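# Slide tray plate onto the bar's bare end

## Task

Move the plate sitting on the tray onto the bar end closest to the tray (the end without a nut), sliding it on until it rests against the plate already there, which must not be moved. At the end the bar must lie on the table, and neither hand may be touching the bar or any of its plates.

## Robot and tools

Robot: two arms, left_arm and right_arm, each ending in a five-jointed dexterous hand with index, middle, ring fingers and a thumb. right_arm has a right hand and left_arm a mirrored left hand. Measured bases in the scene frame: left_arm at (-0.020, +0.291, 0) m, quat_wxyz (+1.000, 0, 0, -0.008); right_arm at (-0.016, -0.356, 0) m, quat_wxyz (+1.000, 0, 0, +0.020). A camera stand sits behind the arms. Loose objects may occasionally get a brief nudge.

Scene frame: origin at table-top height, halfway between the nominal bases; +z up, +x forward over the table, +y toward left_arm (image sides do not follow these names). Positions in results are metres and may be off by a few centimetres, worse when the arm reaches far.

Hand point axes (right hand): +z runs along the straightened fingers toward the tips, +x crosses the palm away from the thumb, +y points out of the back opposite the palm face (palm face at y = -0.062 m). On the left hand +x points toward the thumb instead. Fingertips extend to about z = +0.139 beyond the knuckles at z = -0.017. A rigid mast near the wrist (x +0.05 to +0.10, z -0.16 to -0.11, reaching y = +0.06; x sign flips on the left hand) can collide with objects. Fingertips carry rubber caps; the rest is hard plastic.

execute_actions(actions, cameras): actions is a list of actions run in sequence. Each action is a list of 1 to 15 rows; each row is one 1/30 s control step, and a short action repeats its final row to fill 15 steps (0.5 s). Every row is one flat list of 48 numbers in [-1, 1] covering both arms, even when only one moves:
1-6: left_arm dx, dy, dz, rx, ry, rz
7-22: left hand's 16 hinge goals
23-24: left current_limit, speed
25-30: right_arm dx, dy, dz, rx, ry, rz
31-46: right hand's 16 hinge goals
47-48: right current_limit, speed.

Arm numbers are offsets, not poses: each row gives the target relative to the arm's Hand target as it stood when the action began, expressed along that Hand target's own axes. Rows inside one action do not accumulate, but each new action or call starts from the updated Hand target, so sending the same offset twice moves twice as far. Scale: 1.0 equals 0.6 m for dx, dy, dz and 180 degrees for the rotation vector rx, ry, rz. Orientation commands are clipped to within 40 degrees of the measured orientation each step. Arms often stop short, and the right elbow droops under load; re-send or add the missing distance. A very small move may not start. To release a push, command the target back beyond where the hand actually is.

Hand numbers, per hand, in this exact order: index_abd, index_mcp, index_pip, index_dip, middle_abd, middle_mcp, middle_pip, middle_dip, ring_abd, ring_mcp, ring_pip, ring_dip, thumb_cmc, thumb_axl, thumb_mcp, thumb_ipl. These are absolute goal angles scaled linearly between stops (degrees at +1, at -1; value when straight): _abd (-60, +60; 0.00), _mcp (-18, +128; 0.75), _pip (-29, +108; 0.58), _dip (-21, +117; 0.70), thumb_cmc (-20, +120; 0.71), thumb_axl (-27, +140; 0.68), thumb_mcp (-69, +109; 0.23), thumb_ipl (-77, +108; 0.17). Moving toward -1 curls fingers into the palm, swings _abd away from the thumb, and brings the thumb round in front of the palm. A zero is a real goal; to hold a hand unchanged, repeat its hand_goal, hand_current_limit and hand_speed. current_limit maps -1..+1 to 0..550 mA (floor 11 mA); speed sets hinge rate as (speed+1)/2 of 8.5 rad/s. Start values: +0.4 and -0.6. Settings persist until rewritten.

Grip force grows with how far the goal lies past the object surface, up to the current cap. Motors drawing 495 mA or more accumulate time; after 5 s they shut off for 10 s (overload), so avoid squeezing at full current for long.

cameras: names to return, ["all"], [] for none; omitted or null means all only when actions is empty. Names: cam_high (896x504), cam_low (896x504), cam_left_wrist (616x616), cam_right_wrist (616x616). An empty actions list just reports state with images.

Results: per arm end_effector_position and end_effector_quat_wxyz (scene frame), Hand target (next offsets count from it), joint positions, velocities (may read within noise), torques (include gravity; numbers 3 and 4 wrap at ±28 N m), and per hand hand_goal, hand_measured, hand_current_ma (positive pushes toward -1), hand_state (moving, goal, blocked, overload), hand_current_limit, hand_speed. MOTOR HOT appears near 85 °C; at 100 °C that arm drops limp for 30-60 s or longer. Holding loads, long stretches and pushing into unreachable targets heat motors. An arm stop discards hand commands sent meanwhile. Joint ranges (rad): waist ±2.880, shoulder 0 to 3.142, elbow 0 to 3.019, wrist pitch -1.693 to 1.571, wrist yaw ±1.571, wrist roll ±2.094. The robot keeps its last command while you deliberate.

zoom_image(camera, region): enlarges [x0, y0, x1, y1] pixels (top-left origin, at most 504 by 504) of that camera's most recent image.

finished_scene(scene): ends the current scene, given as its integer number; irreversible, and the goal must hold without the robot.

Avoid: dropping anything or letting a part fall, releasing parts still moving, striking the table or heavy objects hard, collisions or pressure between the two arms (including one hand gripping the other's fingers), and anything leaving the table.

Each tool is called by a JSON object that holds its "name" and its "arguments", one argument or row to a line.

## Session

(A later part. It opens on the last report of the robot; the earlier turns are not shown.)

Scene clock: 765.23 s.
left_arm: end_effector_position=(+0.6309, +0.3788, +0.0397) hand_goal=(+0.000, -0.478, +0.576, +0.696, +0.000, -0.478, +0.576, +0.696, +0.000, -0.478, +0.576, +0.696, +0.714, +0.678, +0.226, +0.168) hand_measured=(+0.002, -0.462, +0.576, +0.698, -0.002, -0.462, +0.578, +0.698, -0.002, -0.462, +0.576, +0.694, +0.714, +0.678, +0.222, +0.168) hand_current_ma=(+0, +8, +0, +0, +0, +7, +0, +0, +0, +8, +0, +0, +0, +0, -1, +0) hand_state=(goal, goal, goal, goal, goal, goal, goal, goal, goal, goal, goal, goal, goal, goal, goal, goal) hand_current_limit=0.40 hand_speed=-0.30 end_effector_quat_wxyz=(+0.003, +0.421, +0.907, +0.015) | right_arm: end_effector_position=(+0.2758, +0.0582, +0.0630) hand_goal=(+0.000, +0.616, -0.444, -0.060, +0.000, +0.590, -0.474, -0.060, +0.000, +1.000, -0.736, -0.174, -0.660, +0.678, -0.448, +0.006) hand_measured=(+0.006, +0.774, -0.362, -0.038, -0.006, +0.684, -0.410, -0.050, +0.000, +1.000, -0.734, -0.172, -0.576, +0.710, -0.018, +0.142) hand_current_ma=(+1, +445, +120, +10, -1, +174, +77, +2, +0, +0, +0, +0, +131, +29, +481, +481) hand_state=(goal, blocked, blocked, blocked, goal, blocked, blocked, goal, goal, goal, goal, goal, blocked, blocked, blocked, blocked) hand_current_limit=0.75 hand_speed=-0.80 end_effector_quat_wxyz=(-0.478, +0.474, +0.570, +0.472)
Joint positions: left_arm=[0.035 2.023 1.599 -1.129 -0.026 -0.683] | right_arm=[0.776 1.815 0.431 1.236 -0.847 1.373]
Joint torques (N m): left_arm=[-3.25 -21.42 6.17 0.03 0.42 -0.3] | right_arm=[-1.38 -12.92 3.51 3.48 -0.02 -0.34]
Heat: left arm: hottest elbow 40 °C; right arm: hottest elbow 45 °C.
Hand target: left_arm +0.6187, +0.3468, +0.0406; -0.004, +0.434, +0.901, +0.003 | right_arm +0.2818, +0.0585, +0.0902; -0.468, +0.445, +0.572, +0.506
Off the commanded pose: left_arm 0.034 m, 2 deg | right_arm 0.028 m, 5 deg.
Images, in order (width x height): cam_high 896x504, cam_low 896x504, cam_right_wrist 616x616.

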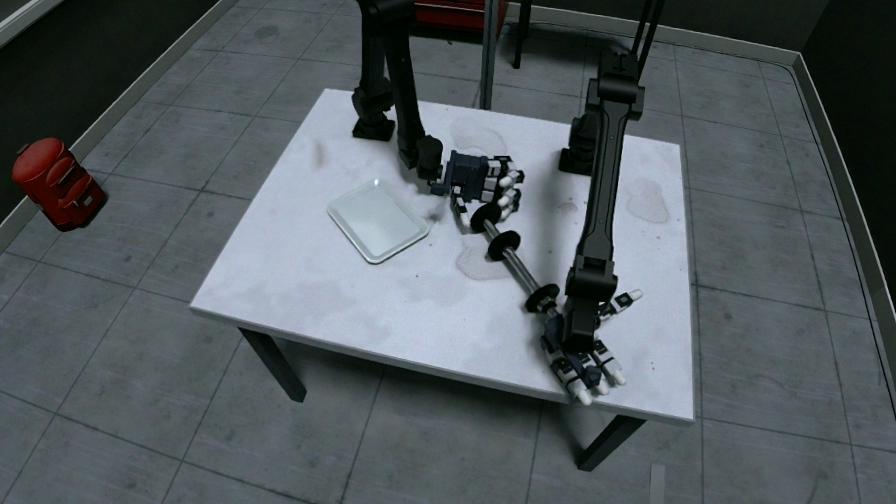

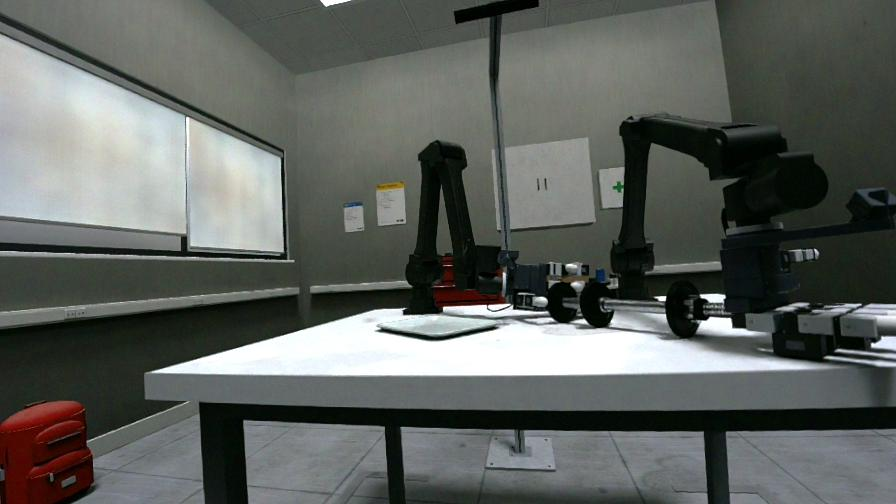

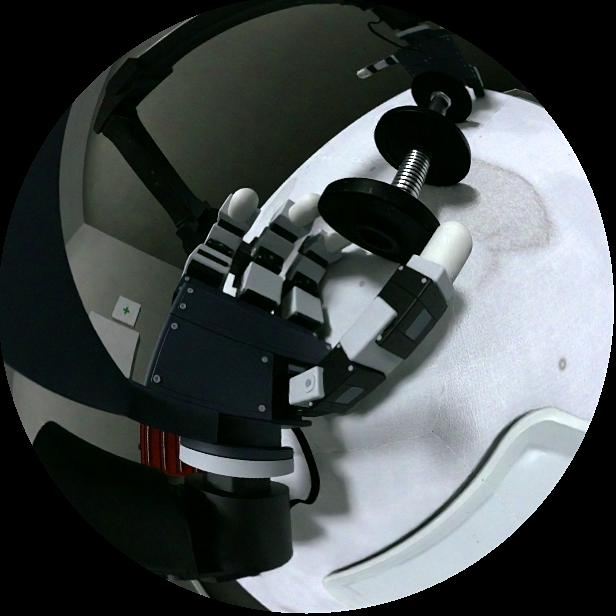

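{"name": "execute_actions", "arguments": {
  "actions": [
    [[0,0,0,0,0,0, 0,-0.479,0.576,0.696,0,-0.479,0.576,0.696,0,-0.479,0.576,0.696,0.714,0.677,0.226,0.168,0.4,-0.3, 0.0033,-0.0232,-0.0245,0,0,0, 0,0.616,-0.445,-0.06,0,0.589,-0.474,-0.06,0,1,-0.737,-0.174,-0.66,0.677,-0.449,0.005,0.75,-0.8]]
  ],
  "cameras": ["cam_high","cam_low","cam_right_wrist"]
}}

{"name": "zoom_image", "arguments": {
  "camera": "cam_high",
  "region": [450, 180, 530, 260]
}}

{"name": "zoom_image", "arguments": {
  "camera": "cam_low",
  "region": [535, 270, 635, 340]
}}

{"name": "zoom_image", "arguments": {
  "camera": "cam_right_wrist",
  "region": [310, 80, 450, 270]
}}

Scene clock: 770.93 s.
left_arm: end_effector_position=(+0.6309, +0.3788, +0.0397) hand_goal=(+0.000, -0.478, +0.576, +0.696, +0.000, -0.478, +0.576, +0.696, +0.000, -0.478, +0.576, +0.696, +0.714, +0.678, +0.226, +0.168) hand_measured=(+0.002, -0.462, +0.576, +0.698, -0.002, -0.462, +0.578, +0.698, -0.002, -0.462, +0.576, +0.694, +0.714, +0.678, +0.222, +0.168) hand_current_ma=(+0, +8, +0, +0, +0, +7, +0, +0, +0, +8, +0, +0, +0, +0, -1, +0) hand_state=(goal, goal, goal, goal, goal, goal, goal, goal, goal, goal, goal, goal, goal, goal, goal, goal) hand_current_limit=0.40 hand_speed=-0.30 end_effector_quat_wxyz=(+0.003, +0.421, +0.907, +0.015) | right_arm: end_effector_position=(+0.2620, +0.0437, +0.0627) hand_goal=(+0.000, +0.616, -0.444, -0.060, +0.000, +0.590, -0.474, -0.060, +0.000, +1.000, -0.736, -0.174, -0.660, +0.678, -0.448, +0.006) hand_measured=(+0.006, +0.774, -0.362, -0.034, -0.006, +0.684, -0.410, -0.050, +0.000, +1.000, -0.734, -0.172, -0.576, +0.710, -0.018, +0.142) hand_current_ma=(+1, +445, +120, +15, -1, +174, +77, +2, +0, +0, +0, +0, +131, +29, +481, +481) hand_state=(goal, blocked, blocked, blocked, goal, blocked, blocked, goal, goal, goal, goal, goal, blocked, blocked, blocked, blocked) hand_current_limit=0.75 hand_speed=-0.80 end_effector_quat_wxyz=(-0.478, +0.475, +0.570, +0.471)
Joint positions: left_arm=[0.035 2.023 1.599 -1.129 -0.026 -0.683] | right_arm=[0.776 1.796 0.378 1.266 -0.848 1.373]
Joint torques (N m): left_arm=[-3.72 -21.89 6.2 -0.18 0.4 -0.24] | right_arm=[-1.67 -12.45 3.08 3.62 -0.2 -0.35]
Heat: left arm: hottest elbow 40 °C; right arm: hottest elbow 44 °C.
Hand target: left_arm +0.6187, +0.3468, +0.0406; -0.004, +0.434, +0.901, +0.003 | right_arm +0.2689, +0.0427, +0.0905; -0.468, +0.445, +0.572, +0.505
Off the commanded pose: left_arm 0.034 m, 2 deg | right_arm 0.029 m, 5 deg.
Images, in order (width x height): cam_high 896x504, cam_low 896x504, cam_right_wrist 616x616.

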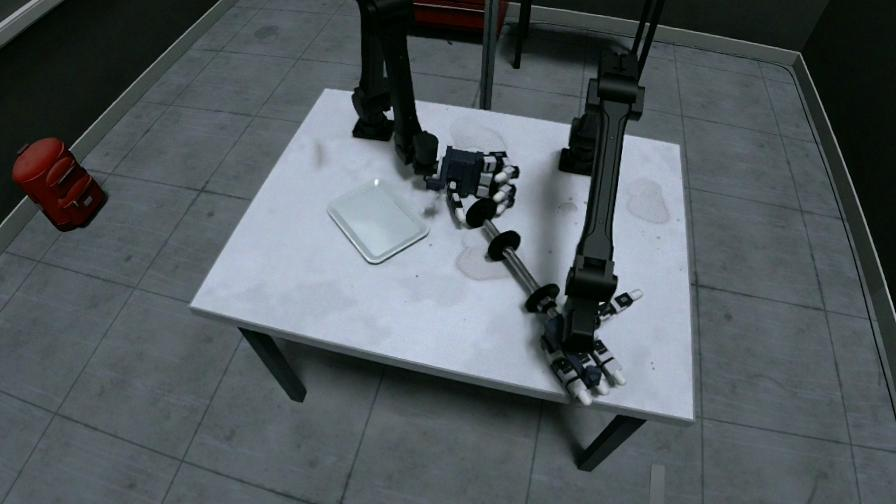

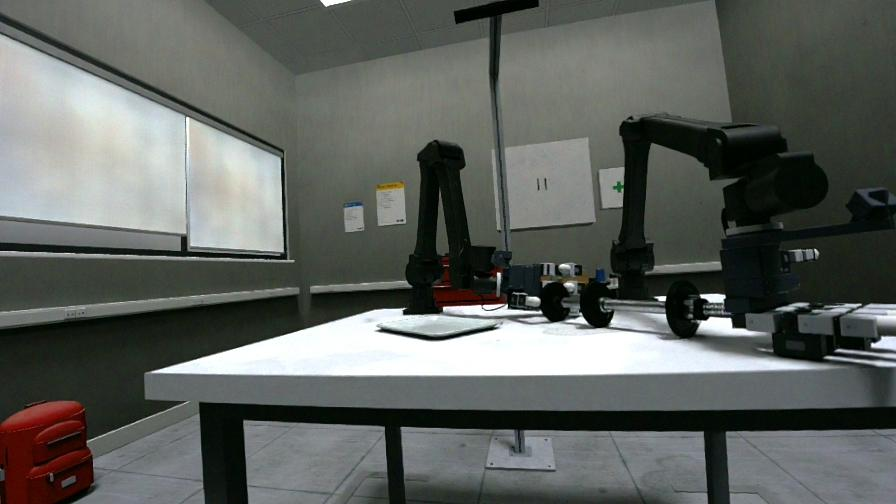

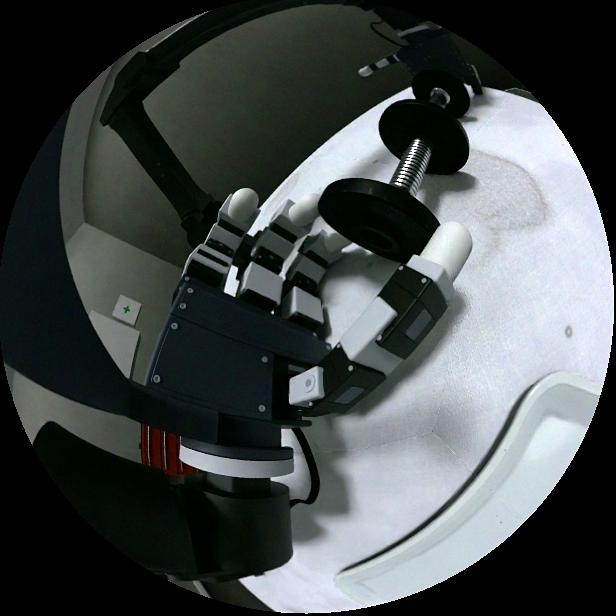

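Scaled by 6.300.

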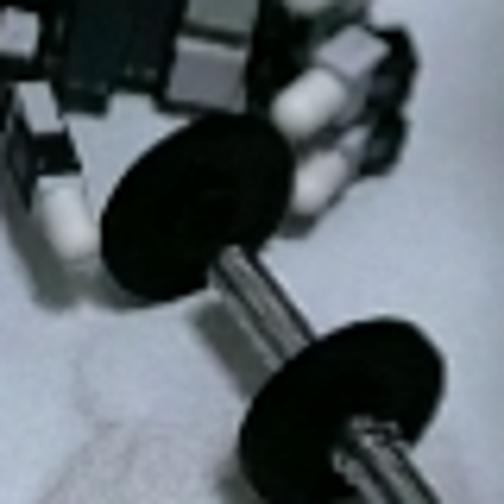

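Scaled by 5.040.

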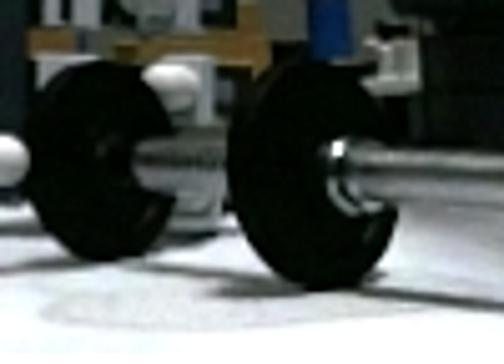

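Scaled by 2.653 from the camera's 616x616 image, which has a finer 880x880 frame.

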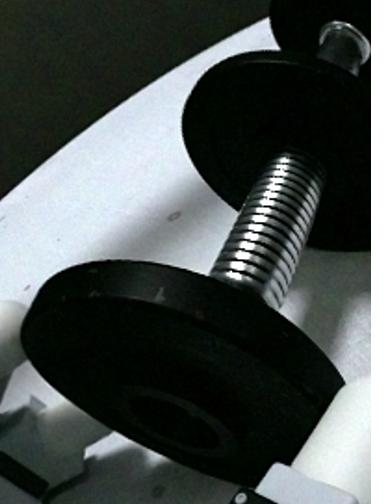

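{"name": "zoom_image", "arguments": {
  "camera": "cam_high",
  "region": [455, 190, 575, 320]
}}

{"name": "zoom_image", "arguments": {
  "camera": "cam_low",
  "region": [530, 265, 730, 350]
}}

Scaled by 3.877.

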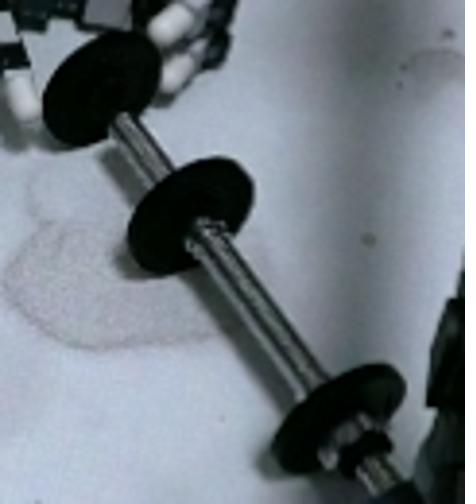

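Scaled by 2.520.

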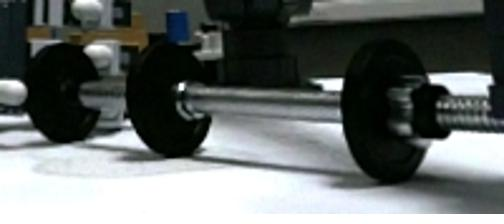

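{"name": "zoom_image", "arguments": {
  "camera": "cam_low",
  "region": [530, 270, 630, 340]
}}

{"name": "zoom_image", "arguments": {
  "camera": "cam_low",
  "region": [630, 270, 730, 340]
}}

{"name": "zoom_image", "arguments": {
  "camera": "cam_high",
  "region": [460, 190, 530, 260]
}}

{"name": "zoom_image", "arguments": {
  "camera": "cam_high",
  "region": [510, 260, 580, 330]
}}

Scaled by 5.040.

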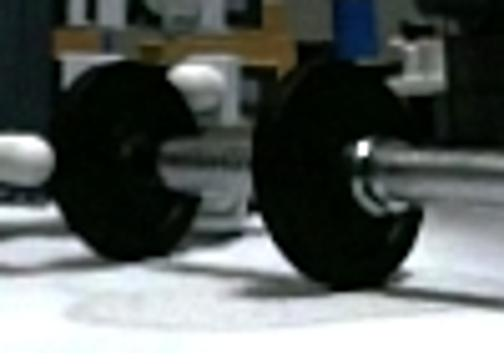

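Scaled by 5.040.

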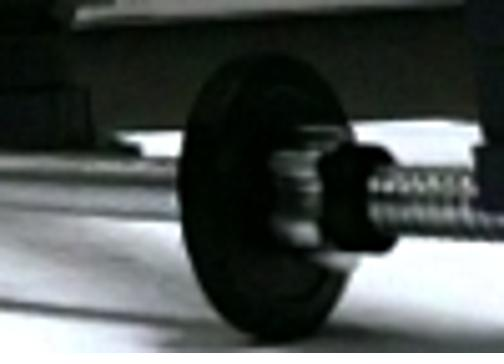

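Scaled by 7.200.

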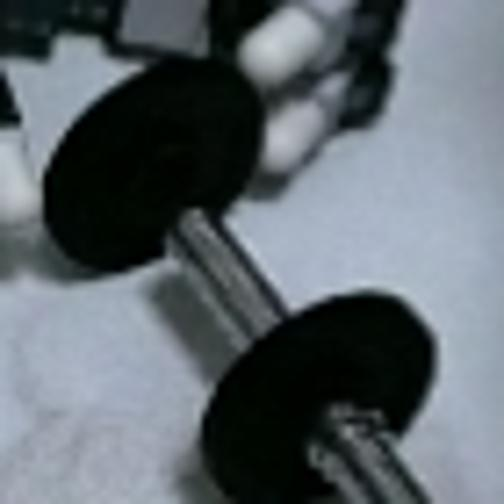

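Scaled by 7.200.

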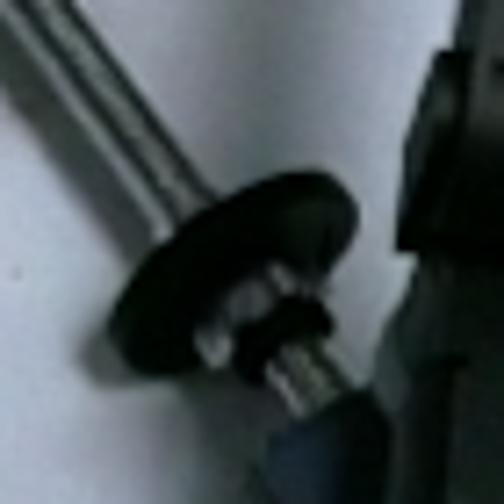

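{"name": "execute_actions", "arguments": {
  "actions": [
    [[0,0,0,0,0,0, 0,-0.479,0.576,0.696,0,-0.479,0.576,0.696,0,-0.479,0.576,0.696,0.714,0.677,0.226,0.168,0.4,-0.3, -0.0068,0.0505,0.0288,0,0,0, 0,0.616,-0.445,-0.06,0,0.589,-0.474,-0.06,0,1,-0.737,-0.174,-0.66,0.677,-0.449,0.005,0.75,-0.8]]
  ],
  "cameras": ["cam_high","cam_low","cam_right_wrist"]
}}

{"name": "zoom_image", "arguments": {
  "camera": "cam_high",
  "region": [460, 190, 530, 260]
}}

{"name": "zoom_image", "arguments": {
  "camera": "cam_low",
  "region": [530, 270, 630, 340]
}}

{"name": "zoom_image", "arguments": {
  "camera": "cam_right_wrist",
  "region": [310, 80, 450, 270]
}}

Scene clock: 801.53 s.
left_arm: end_effector_position=(+0.6309, +0.3788, +0.0397) hand_goal=(+0.000, -0.478, +0.576, +0.696, +0.000, -0.478, +0.576, +0.696, +0.000, -0.478, +0.576, +0.696, +0.714, +0.678, +0.226, +0.168) hand_measured=(+0.002, -0.462, +0.576, +0.698, -0.002, -0.462, +0.578, +0.698, -0.002, -0.462, +0.576, +0.694, +0.714, +0.678, +0.222, +0.168) hand_current_ma=(+0, +8, +0, +0, +0, +7, +0, +0, +0, +8, +0, +0, +0, +0, -1, +0) hand_state=(goal, goal, goal, goal, goal, goal, goal, goal, goal, goal, goal, goal, goal, goal, goal, goal) hand_current_limit=0.40 hand_speed=-0.30 end_effector_quat_wxyz=(+0.003, +0.421, +0.907, +0.015) | right_arm: end_effector_position=(+0.2790, +0.0500, +0.0638) hand_goal=(+0.000, +0.616, -0.444, -0.060, +0.000, +0.590, -0.474, -0.060, +0.000, +1.000, -0.736, -0.174, -0.660, +0.678, -0.448, +0.006) hand_measured=(+0.006, +0.774, -0.362, -0.034, -0.006, +0.684, -0.410, -0.048, +0.000, +1.000, -0.734, -0.172, -0.576, +0.710, -0.018, +0.142) hand_current_ma=(+1, +444, +120, +15, -1, +174, +77, +3, +0, +0, +0, +0, +131, +29, +481, +481) hand_state=(goal, blocked, blocked, blocked, goal, blocked, blocked, goal, goal, goal, goal, goal, blocked, blocked, blocked, blocked) hand_current_limit=0.75 hand_speed=-0.80 end_effector_quat_wxyz=(-0.480, +0.476, +0.567, +0.471)
Joint positions: left_arm=[0.035 2.023 1.599 -1.129 -0.026 -0.683] | right_arm=[0.751 1.807 0.421 1.237 -0.872 1.38]
Joint torques (N m): left_arm=[-3.6 -21.13 6.09 0.23 0.39 -0.28] | right_arm=[-1.38 -11.58 7.51 2.25 -0.12 -0.42]
Heat: left arm: hottest elbow 40 °C; right arm: hottest elbow 42 °C.
Hand target: left_arm +0.6187, +0.3468, +0.0406; -0.004, +0.434, +0.901, +0.003 | right_arm +0.2980, +0.0626, +0.0906; +0.468, -0.445, -0.572, -0.506
Off the commanded pose: left_arm 0.034 m, 2 deg | right_arm 0.035 m, 6 deg.
Images, in order (width x height): cam_high 896x504, cam_low 896x504, cam_right_wrist 616x616.

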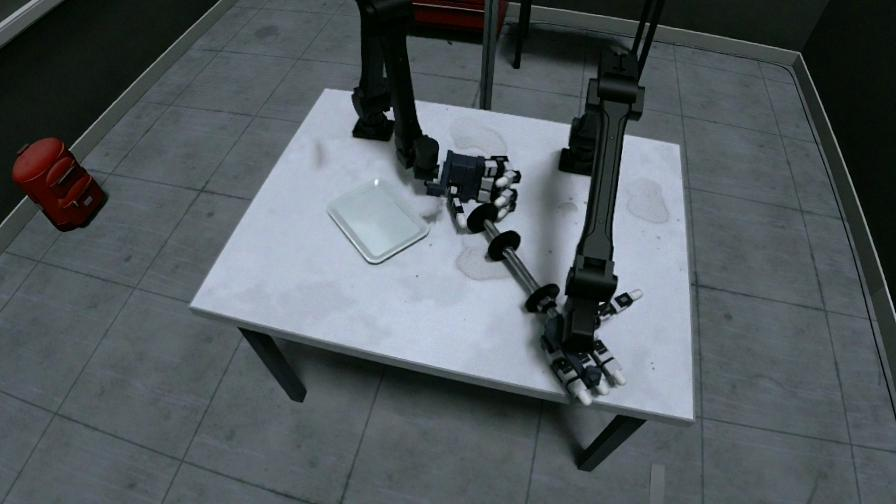

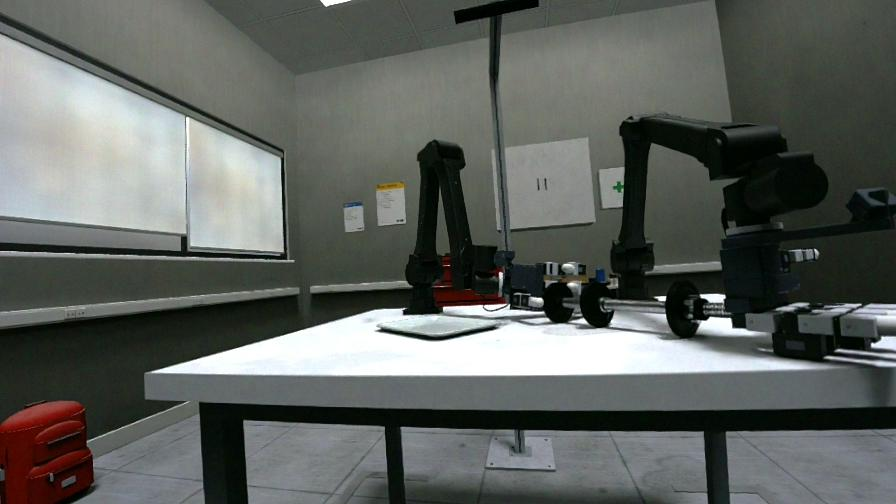

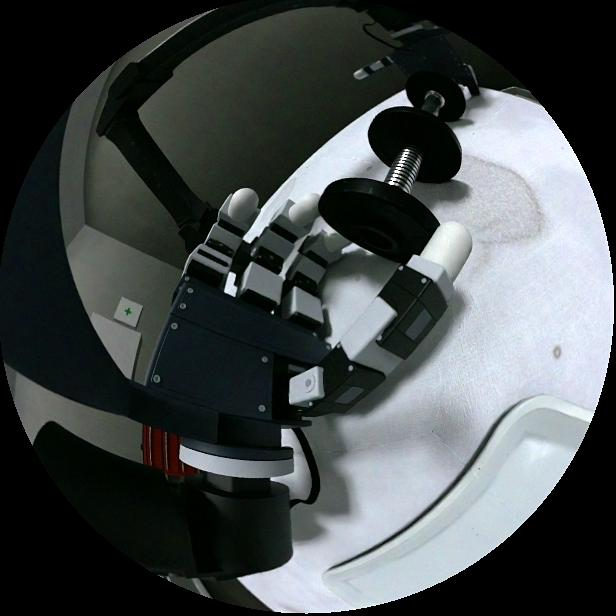

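Scaled by 7.200.

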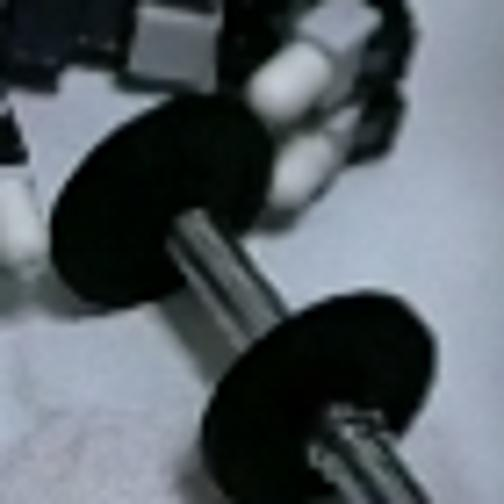

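Scaled by 5.040.

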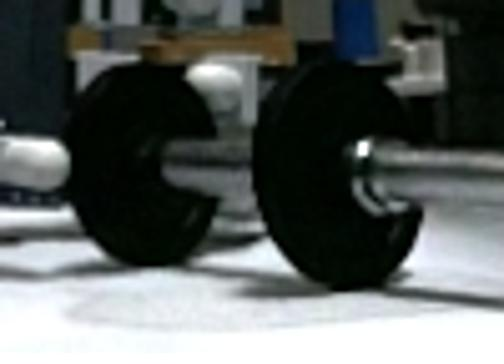

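Scaled by 2.653 from the camera's 616x616 image, which has a finer 880x880 frame.

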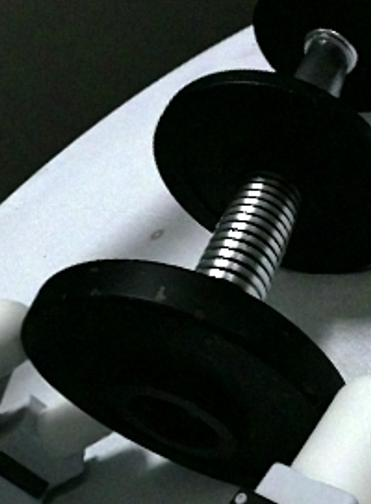

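{"name": "execute_actions", "arguments": {
  "actions": [
    [[0,0,0,0,0,0, 0,-0.479,0.576,0.696,0,-0.479,0.576,0.696,0,-0.479,0.576,0.696,0.714,0.677,0.226,0.168,0.4,-0.3, 0.0083,-0.0348,0.015,0,0,0, 0,0.616,-0.445,-0.06,0,0.589,-0.474,-0.06,0,1,-0.737,-0.174,-0.66,0.677,-0.449,0.005,0.75,-0.8]]
  ],
  "cameras": ["cam_high","cam_low","cam_right_wrist"]
}}

{"name": "zoom_image", "arguments": {
  "camera": "cam_high",
  "region": [460, 190, 530, 260]
}}

{"name": "zoom_image", "arguments": {
  "camera": "cam_low",
  "region": [530, 270, 630, 340]
}}

{"name": "zoom_image", "arguments": {
  "camera": "cam_right_wrist",
  "region": [310, 80, 450, 270]
}}

Scene clock: 819.27 s.
left_arm: end_effector_position=(+0.6309, +0.3788, +0.0397) hand_goal=(+0.000, -0.478, +0.576, +0.696, +0.000, -0.478, +0.576, +0.696, +0.000, -0.478, +0.576, +0.696, +0.714, +0.678, +0.226, +0.168) hand_measured=(+0.002, -0.462, +0.576, +0.698, -0.002, -0.462, +0.578, +0.698, -0.002, -0.462, +0.576, +0.694, +0.714, +0.678, +0.222, +0.168) hand_current_ma=(+0, +8, +0, +0, +0, +7, +0, +0, +0, +8, +0, +0, +0, +0, -1, +0) hand_state=(goal, goal, goal, goal, goal, goal, goal, goal, goal, goal, goal, goal, goal, goal, goal, goal) hand_current_limit=0.40 hand_speed=-0.30 end_effector_quat_wxyz=(+0.003, +0.421, +0.907, +0.015) | right_arm: end_effector_position=(+0.2744, +0.0564, +0.0631) hand_goal=(+0.000, +0.616, -0.444, -0.060, +0.000, +0.590, -0.474, -0.060, +0.000, +1.000, -0.736, -0.174, -0.660, +0.678, -0.448, +0.006) hand_measured=(+0.006, +0.774, -0.362, -0.034, -0.006, +0.684, -0.410, -0.048, +0.000, +1.000, -0.734, -0.172, -0.576, +0.710, -0.018, +0.140) hand_current_ma=(+1, +444, +120, +15, -1, +174, +77, +4, +0, +0, +0, +0, +131, +29, +481, +481) hand_state=(goal, blocked, blocked, blocked, goal, blocked, blocked, goal, goal, goal, goal, goal, blocked, blocked, blocked, blocked) hand_current_limit=0.75 hand_speed=-0.80 end_effector_quat_wxyz=(-0.472, +0.482, +0.564, +0.476)
Joint positions: left_arm=[0.035 2.023 1.599 -1.129 -0.026 -0.683] | right_arm=[0.788 1.807 0.421 1.237 -0.813 1.38]
Joint torques (N m): left_arm=[-3.31 -21.07 6.04 -0.01 0.42 -0.26] | right_arm=[0.56 -12.34 5.29 3.18 0.02 -0.35]
Heat: left arm: hottest elbow 40 °C; right arm: hottest elbow 42 °C.
Hand target: left_arm +0.6187, +0.3468, +0.0406; -0.004, +0.434, +0.901, +0.003 | right_arm +0.2759, +0.0697, +0.0917; -0.468, +0.445, +0.572, +0.506
Off the commanded pose: left_arm 0.034 m, 2 deg | right_arm 0.032 m, 6 deg.
Images, in order (width x height): cam_high 896x504, cam_low 896x504, cam_right_wrist 616x616.

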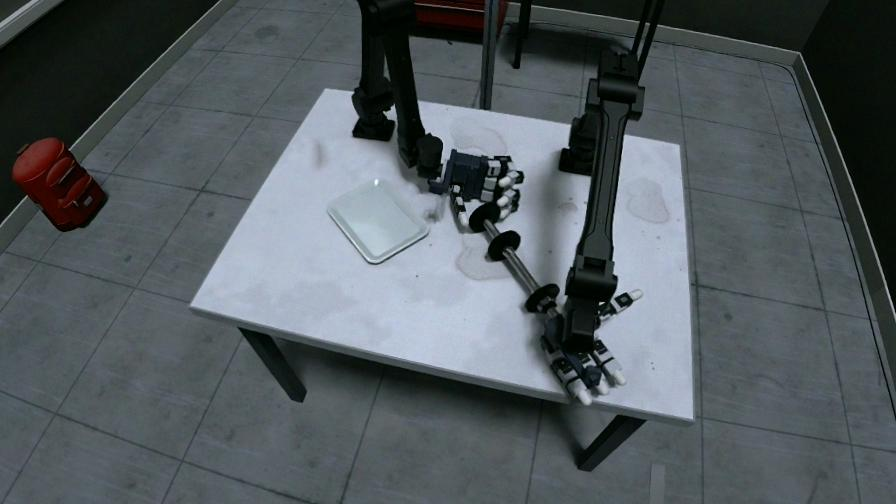

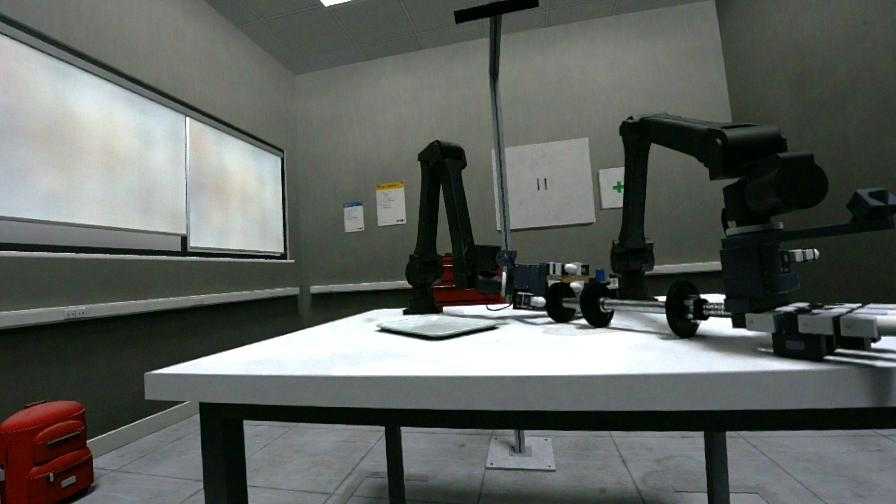

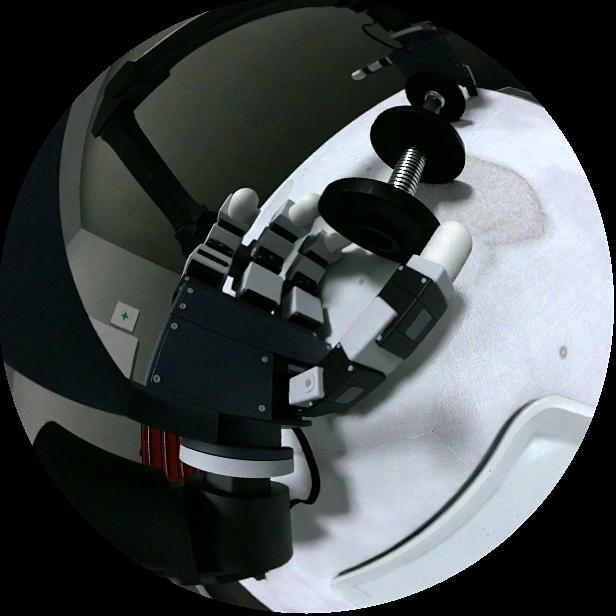

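Scaled by 7.200.

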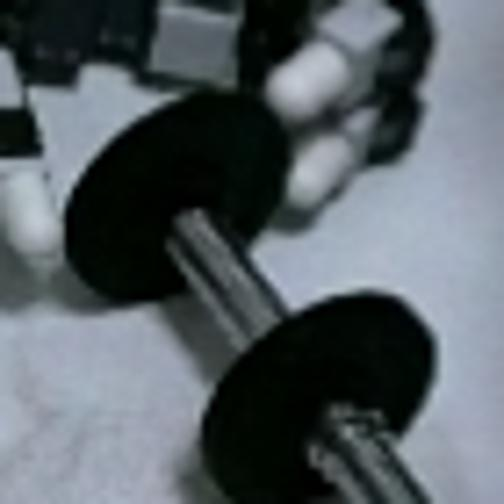

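Scaled by 5.040.

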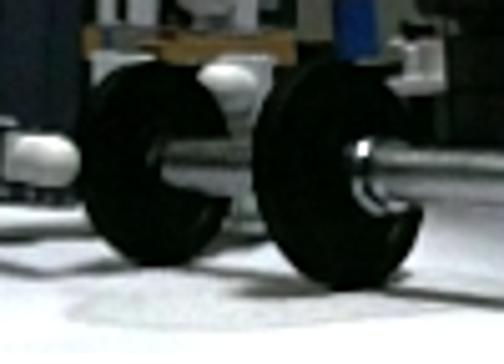

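Scaled by 2.653 from the camera's 616x616 image, which has a finer 880x880 frame.

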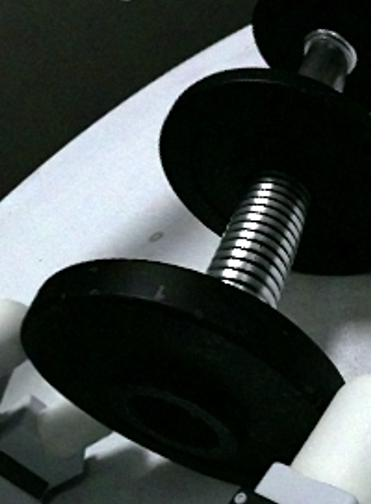

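{"name": "execute_actions", "arguments": {
  "actions": [
    [[0,0,0,0,0,0, 0,-0.479,0.576,0.696,0,-0.479,0.576,0.696,0,-0.479,0.576,0.696,0.714,0.677,0.226,0.168,0.4,-0.3, -0.0057,0.0363,0.0062,0,0,0, 0,0.616,-0.445,-0.06,0,0.589,-0.474,-0.06,0,1,-0.737,-0.174,-0.66,0.677,-0.449,0.005,0.75,-0.8]]
  ],
  "cameras": ["cam_high","cam_low","cam_right_wrist"]
}}

{"name": "zoom_image", "arguments": {
  "camera": "cam_high",
  "region": [460, 190, 530, 260]
}}

{"name": "zoom_image", "arguments": {
  "camera": "cam_right_wrist",
  "region": [310, 80, 450, 270]
}}

Scene clock: 841.10 s.
left_arm: end_effector_position=(+0.6309, +0.3788, +0.0397) hand_goal=(+0.000, -0.478, +0.576, +0.696, +0.000, -0.478, +0.576, +0.696, +0.000, -0.478, +0.576, +0.696, +0.714, +0.678, +0.226, +0.168) hand_measured=(+0.002, -0.462, +0.576, +0.698, -0.002, -0.462, +0.578, +0.698, -0.002, -0.462, +0.576, +0.694, +0.714, +0.678, +0.222, +0.168) hand_current_ma=(+0, +8, +0, +0, +0, +7, +0, +0, +0, +8, +0, +0, +0, +0, -1, +0) hand_state=(goal, goal, goal, goal, goal, goal, goal, goal, goal, goal, goal, goal, goal, goal, goal, goal) hand_current_limit=0.40 hand_speed=-0.30 end_effector_quat_wxyz=(+0.003, +0.421, +0.907, +0.015) | right_arm: end_effector_position=(+0.2743, +0.0607, +0.0635) hand_goal=(+0.000, +0.616, -0.444, -0.060, +0.000, +0.590, -0.474, -0.060, +0.000, +1.000, -0.736, -0.174, -0.660, +0.678, -0.448, +0.006) hand_measured=(+0.006, +0.772, -0.362, -0.036, -0.006, +0.684, -0.410, -0.048, +0.000, +1.000, -0.734, -0.172, -0.576, +0.710, -0.018, +0.140) hand_current_ma=(+1, +442, +120, +13, -1, +174, +77, +4, +0, +0, +0, +0, +131, +29, +481, +481) hand_state=(goal, blocked, blocked, blocked, goal, blocked, blocked, goal, goal, goal, goal, goal, blocked, blocked, blocked, blocked) hand_current_limit=0.75 hand_speed=-0.80 end_effector_quat_wxyz=(-0.480, +0.475, +0.569, +0.469)
Joint positions: left_arm=[0.035 2.023 1.599 -1.129 -0.026 -0.683] | right_arm=[0.782 1.809 0.435 1.226 -0.845 1.382]
Joint torques (N m): left_arm=[-3.25 -21.36 6.24 -0.12 0.35 -0.23] | right_arm=[-1.61 -11.52 8.46 2.11 -0.11 -0.4]
Heat: left arm: hottest elbow 40 °C; right arm: hottest elbow 42 °C.
Hand target: left_arm +0.6187, +0.3468, +0.0406; -0.004, +0.434, +0.901, +0.003 | right_arm +0.2973, +0.0753, +0.0914; -0.468, +0.445, +0.572, +0.505
Off the commanded pose: left_arm 0.034 m, 2 deg | right_arm 0.039 m, 6 deg.
Images, in order (width x height): cam_high 896x504, cam_low 896x504, cam_right_wrist 616x616.

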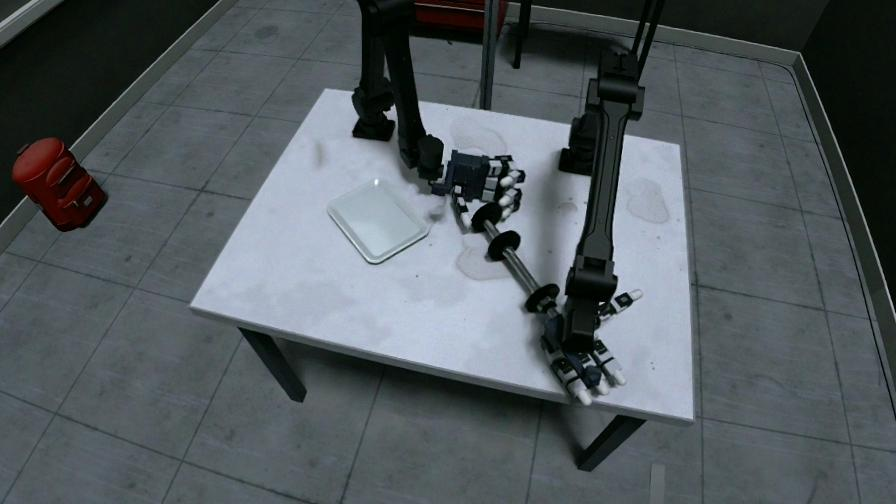

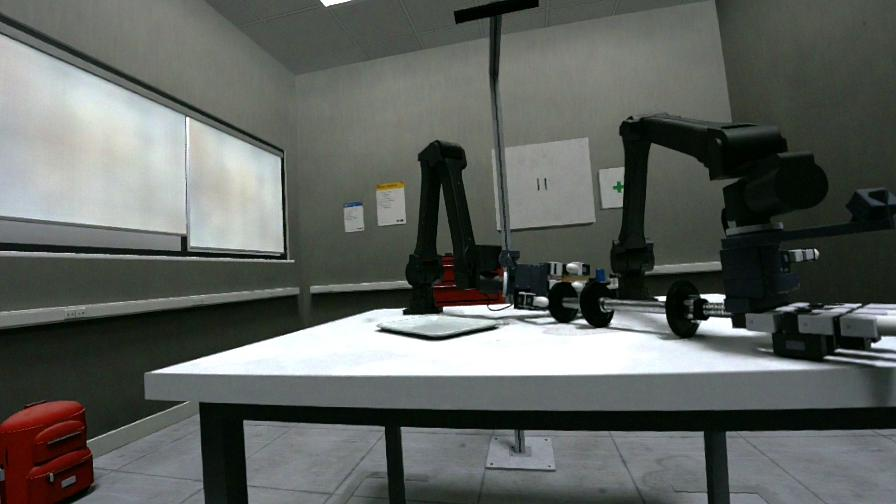

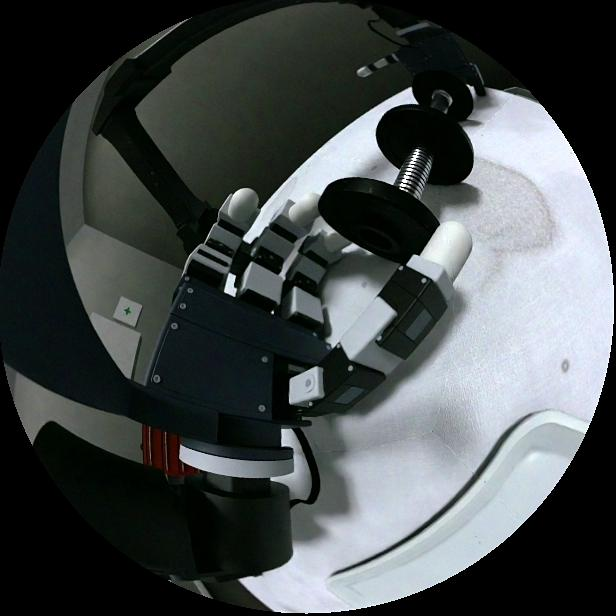

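Scaled by 7.200.

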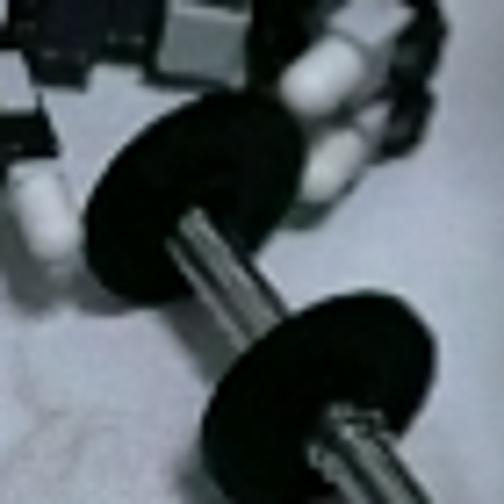

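Scaled by 2.653 from the camera's 616x616 image, which has a finer 880x880 frame.

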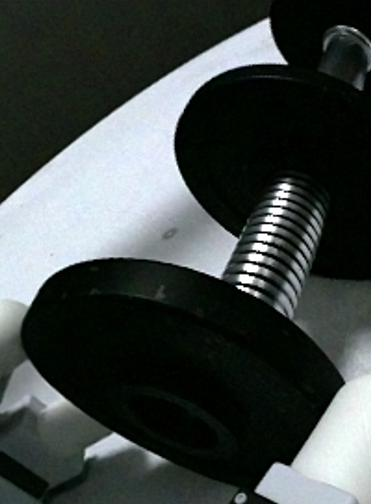

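{"name": "execute_actions", "arguments": {
  "actions": [
    [[0,0,0,0,0,0, 0,-0.479,0.576,0.696,0,-0.479,0.576,0.696,0,-0.479,0.576,0.696,0.714,0.677,0.226,0.168,0.4,-0.3, 0,0.0125,-0.0148,0,0,0, 0,0.616,-0.445,-0.06,0,0.589,-0.474,-0.06,0,1,-0.737,-0.174,-0.66,0.677,-0.449,0.005,0.75,-0.8]]
  ],
  "cameras": ["cam_high","cam_low","cam_right_wrist"]
}}

{"name": "zoom_image", "arguments": {
  "camera": "cam_high",
  "region": [460, 190, 530, 260]
}}

{"name": "zoom_image", "arguments": {
  "camera": "cam_right_wrist",
  "region": [310, 80, 450, 270]
}}

Scene clock: 846.17 s.
left_arm: end_effector_position=(+0.6309, +0.3788, +0.0397) hand_goal=(+0.000, -0.478, +0.576, +0.696, +0.000, -0.478, +0.576, +0.696, +0.000, -0.478, +0.576, +0.696, +0.714, +0.678, +0.226, +0.168) hand_measured=(+0.002, -0.462, +0.576, +0.698, -0.002, -0.462, +0.578, +0.698, -0.002, -0.462, +0.576, +0.694, +0.714, +0.678, +0.222, +0.168) hand_current_ma=(+0, +8, +0, +0, +0, +7, +0, +0, +0, +8, +0, +0, +0, +0, -1, +0) hand_state=(goal, goal, goal, goal, goal, goal, goal, goal, goal, goal, goal, goal, goal, goal, goal, goal) hand_current_limit=0.40 hand_speed=-0.30 end_effector_quat_wxyz=(+0.003, +0.420, +0.907, +0.015) | right_arm: end_effector_position=(+0.2771, +0.0573, +0.0635) hand_goal=(+0.000, +0.616, -0.444, -0.060, +0.000, +0.590, -0.474, -0.060, +0.000, +1.000, -0.736, -0.174, -0.660, +0.678, -0.448, +0.006) hand_measured=(+0.006, +0.772, -0.362, -0.036, -0.006, +0.684, -0.410, -0.048, +0.000, +1.000, -0.734, -0.172, -0.576, +0.710, -0.018, +0.140) hand_current_ma=(+1, +442, +120, +13, -1, +174, +77, +4, +0, +0, +0, +0, +131, +29, +481, +481) hand_state=(goal, blocked, blocked, blocked, goal, blocked, blocked, goal, goal, goal, goal, goal, blocked, blocked, blocked, blocked) hand_current_limit=0.75 hand_speed=-0.80 end_effector_quat_wxyz=(+0.487, -0.471, -0.571, -0.464)
Joint positions: left_arm=[0.035 2.023 1.599 -1.129 -0.026 -0.683] | right_arm=[0.759 1.809 0.437 1.221 -0.885 1.382]
Joint torques (N m): left_arm=[-2.67 -21.71 6.23 -0.21 0.4 -0.24] | right_arm=[-2.49 -12.28 8.23 1.84 0.17 -0.43]
Heat: left arm: hottest elbow 40 °C; right arm: hottest elbow 42 °C.
Hand target: left_arm +0.6187, +0.3468, +0.0406; -0.004, +0.434, +0.901, +0.003 | right_arm +0.3056, +0.0673, +0.0932; +0.468, -0.445, -0.572, -0.505
Off the commanded pose: left_arm 0.034 m, 2 deg | right_arm 0.042 m, 6 deg.
Images, in order (width x height): cam_high 896x504, cam_low 896x504, cam_right_wrist 616x616.

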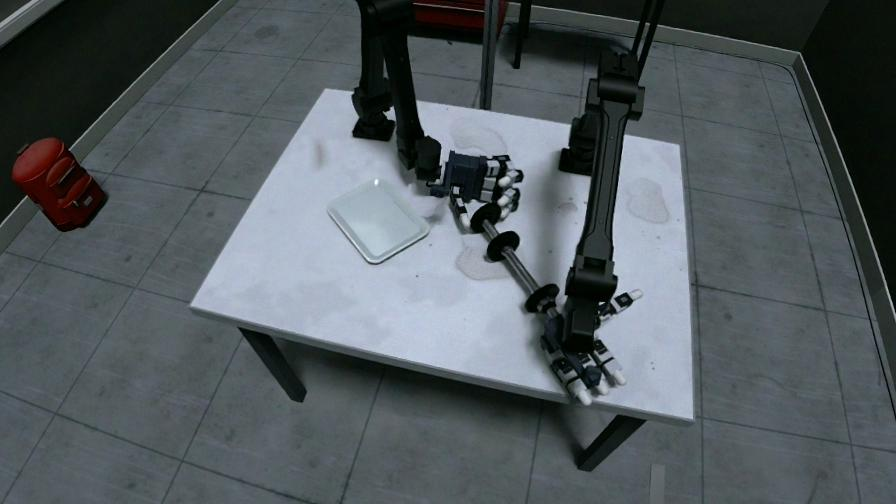

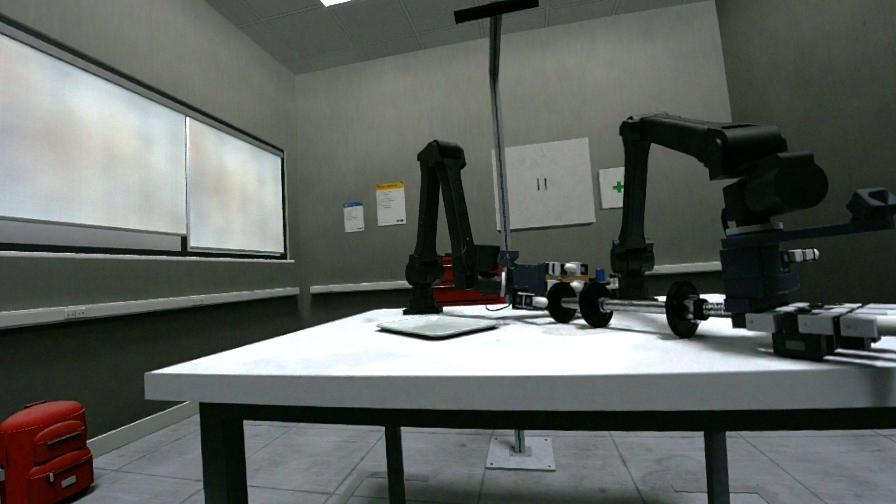

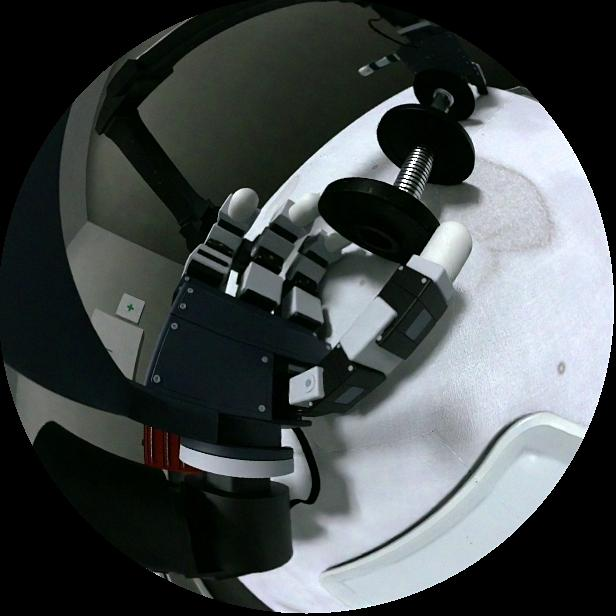

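Scaled by 7.200.

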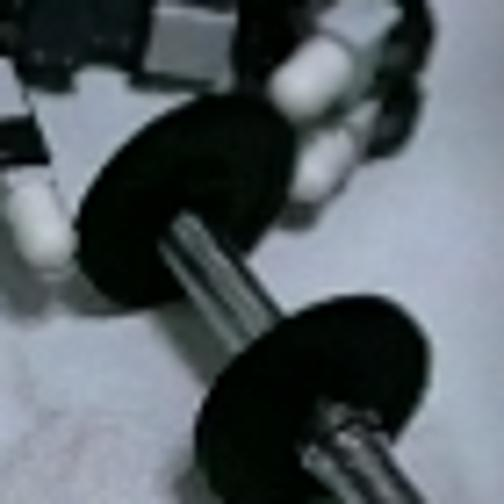

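Scaled by 2.653 from the camera's 616x616 image, which has a finer 880x880 frame.

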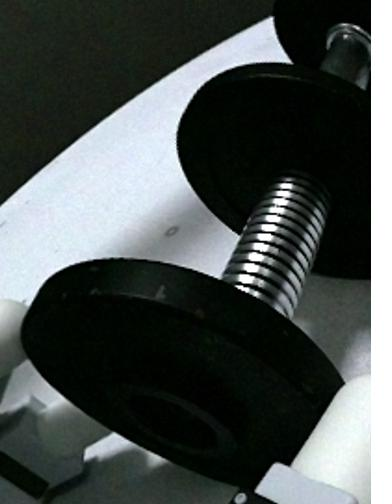

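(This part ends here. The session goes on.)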